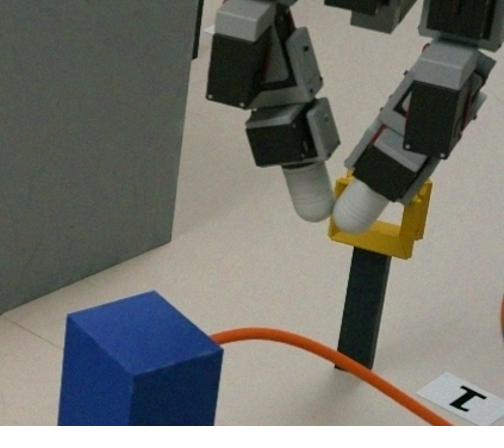

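Scaled by 2.520 from the camera's image (finer frame: 1280x720).

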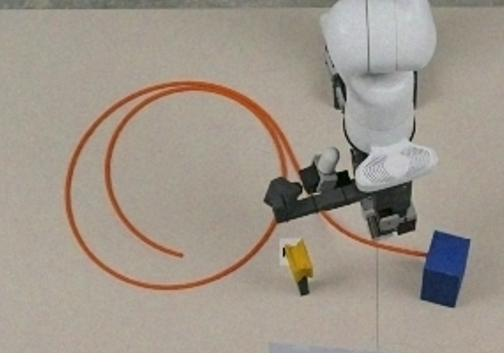

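{"fn": "zoom_image", "kwargs": {"camera": "cam_high", "region": [330, 110, 390, 180]}}

Scaled by 7.200 from the camera's image (finer frame: 1280x720).

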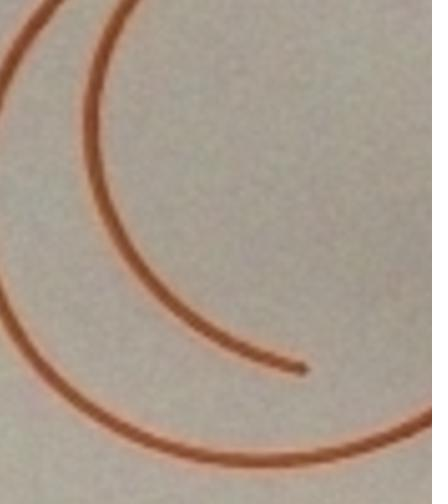

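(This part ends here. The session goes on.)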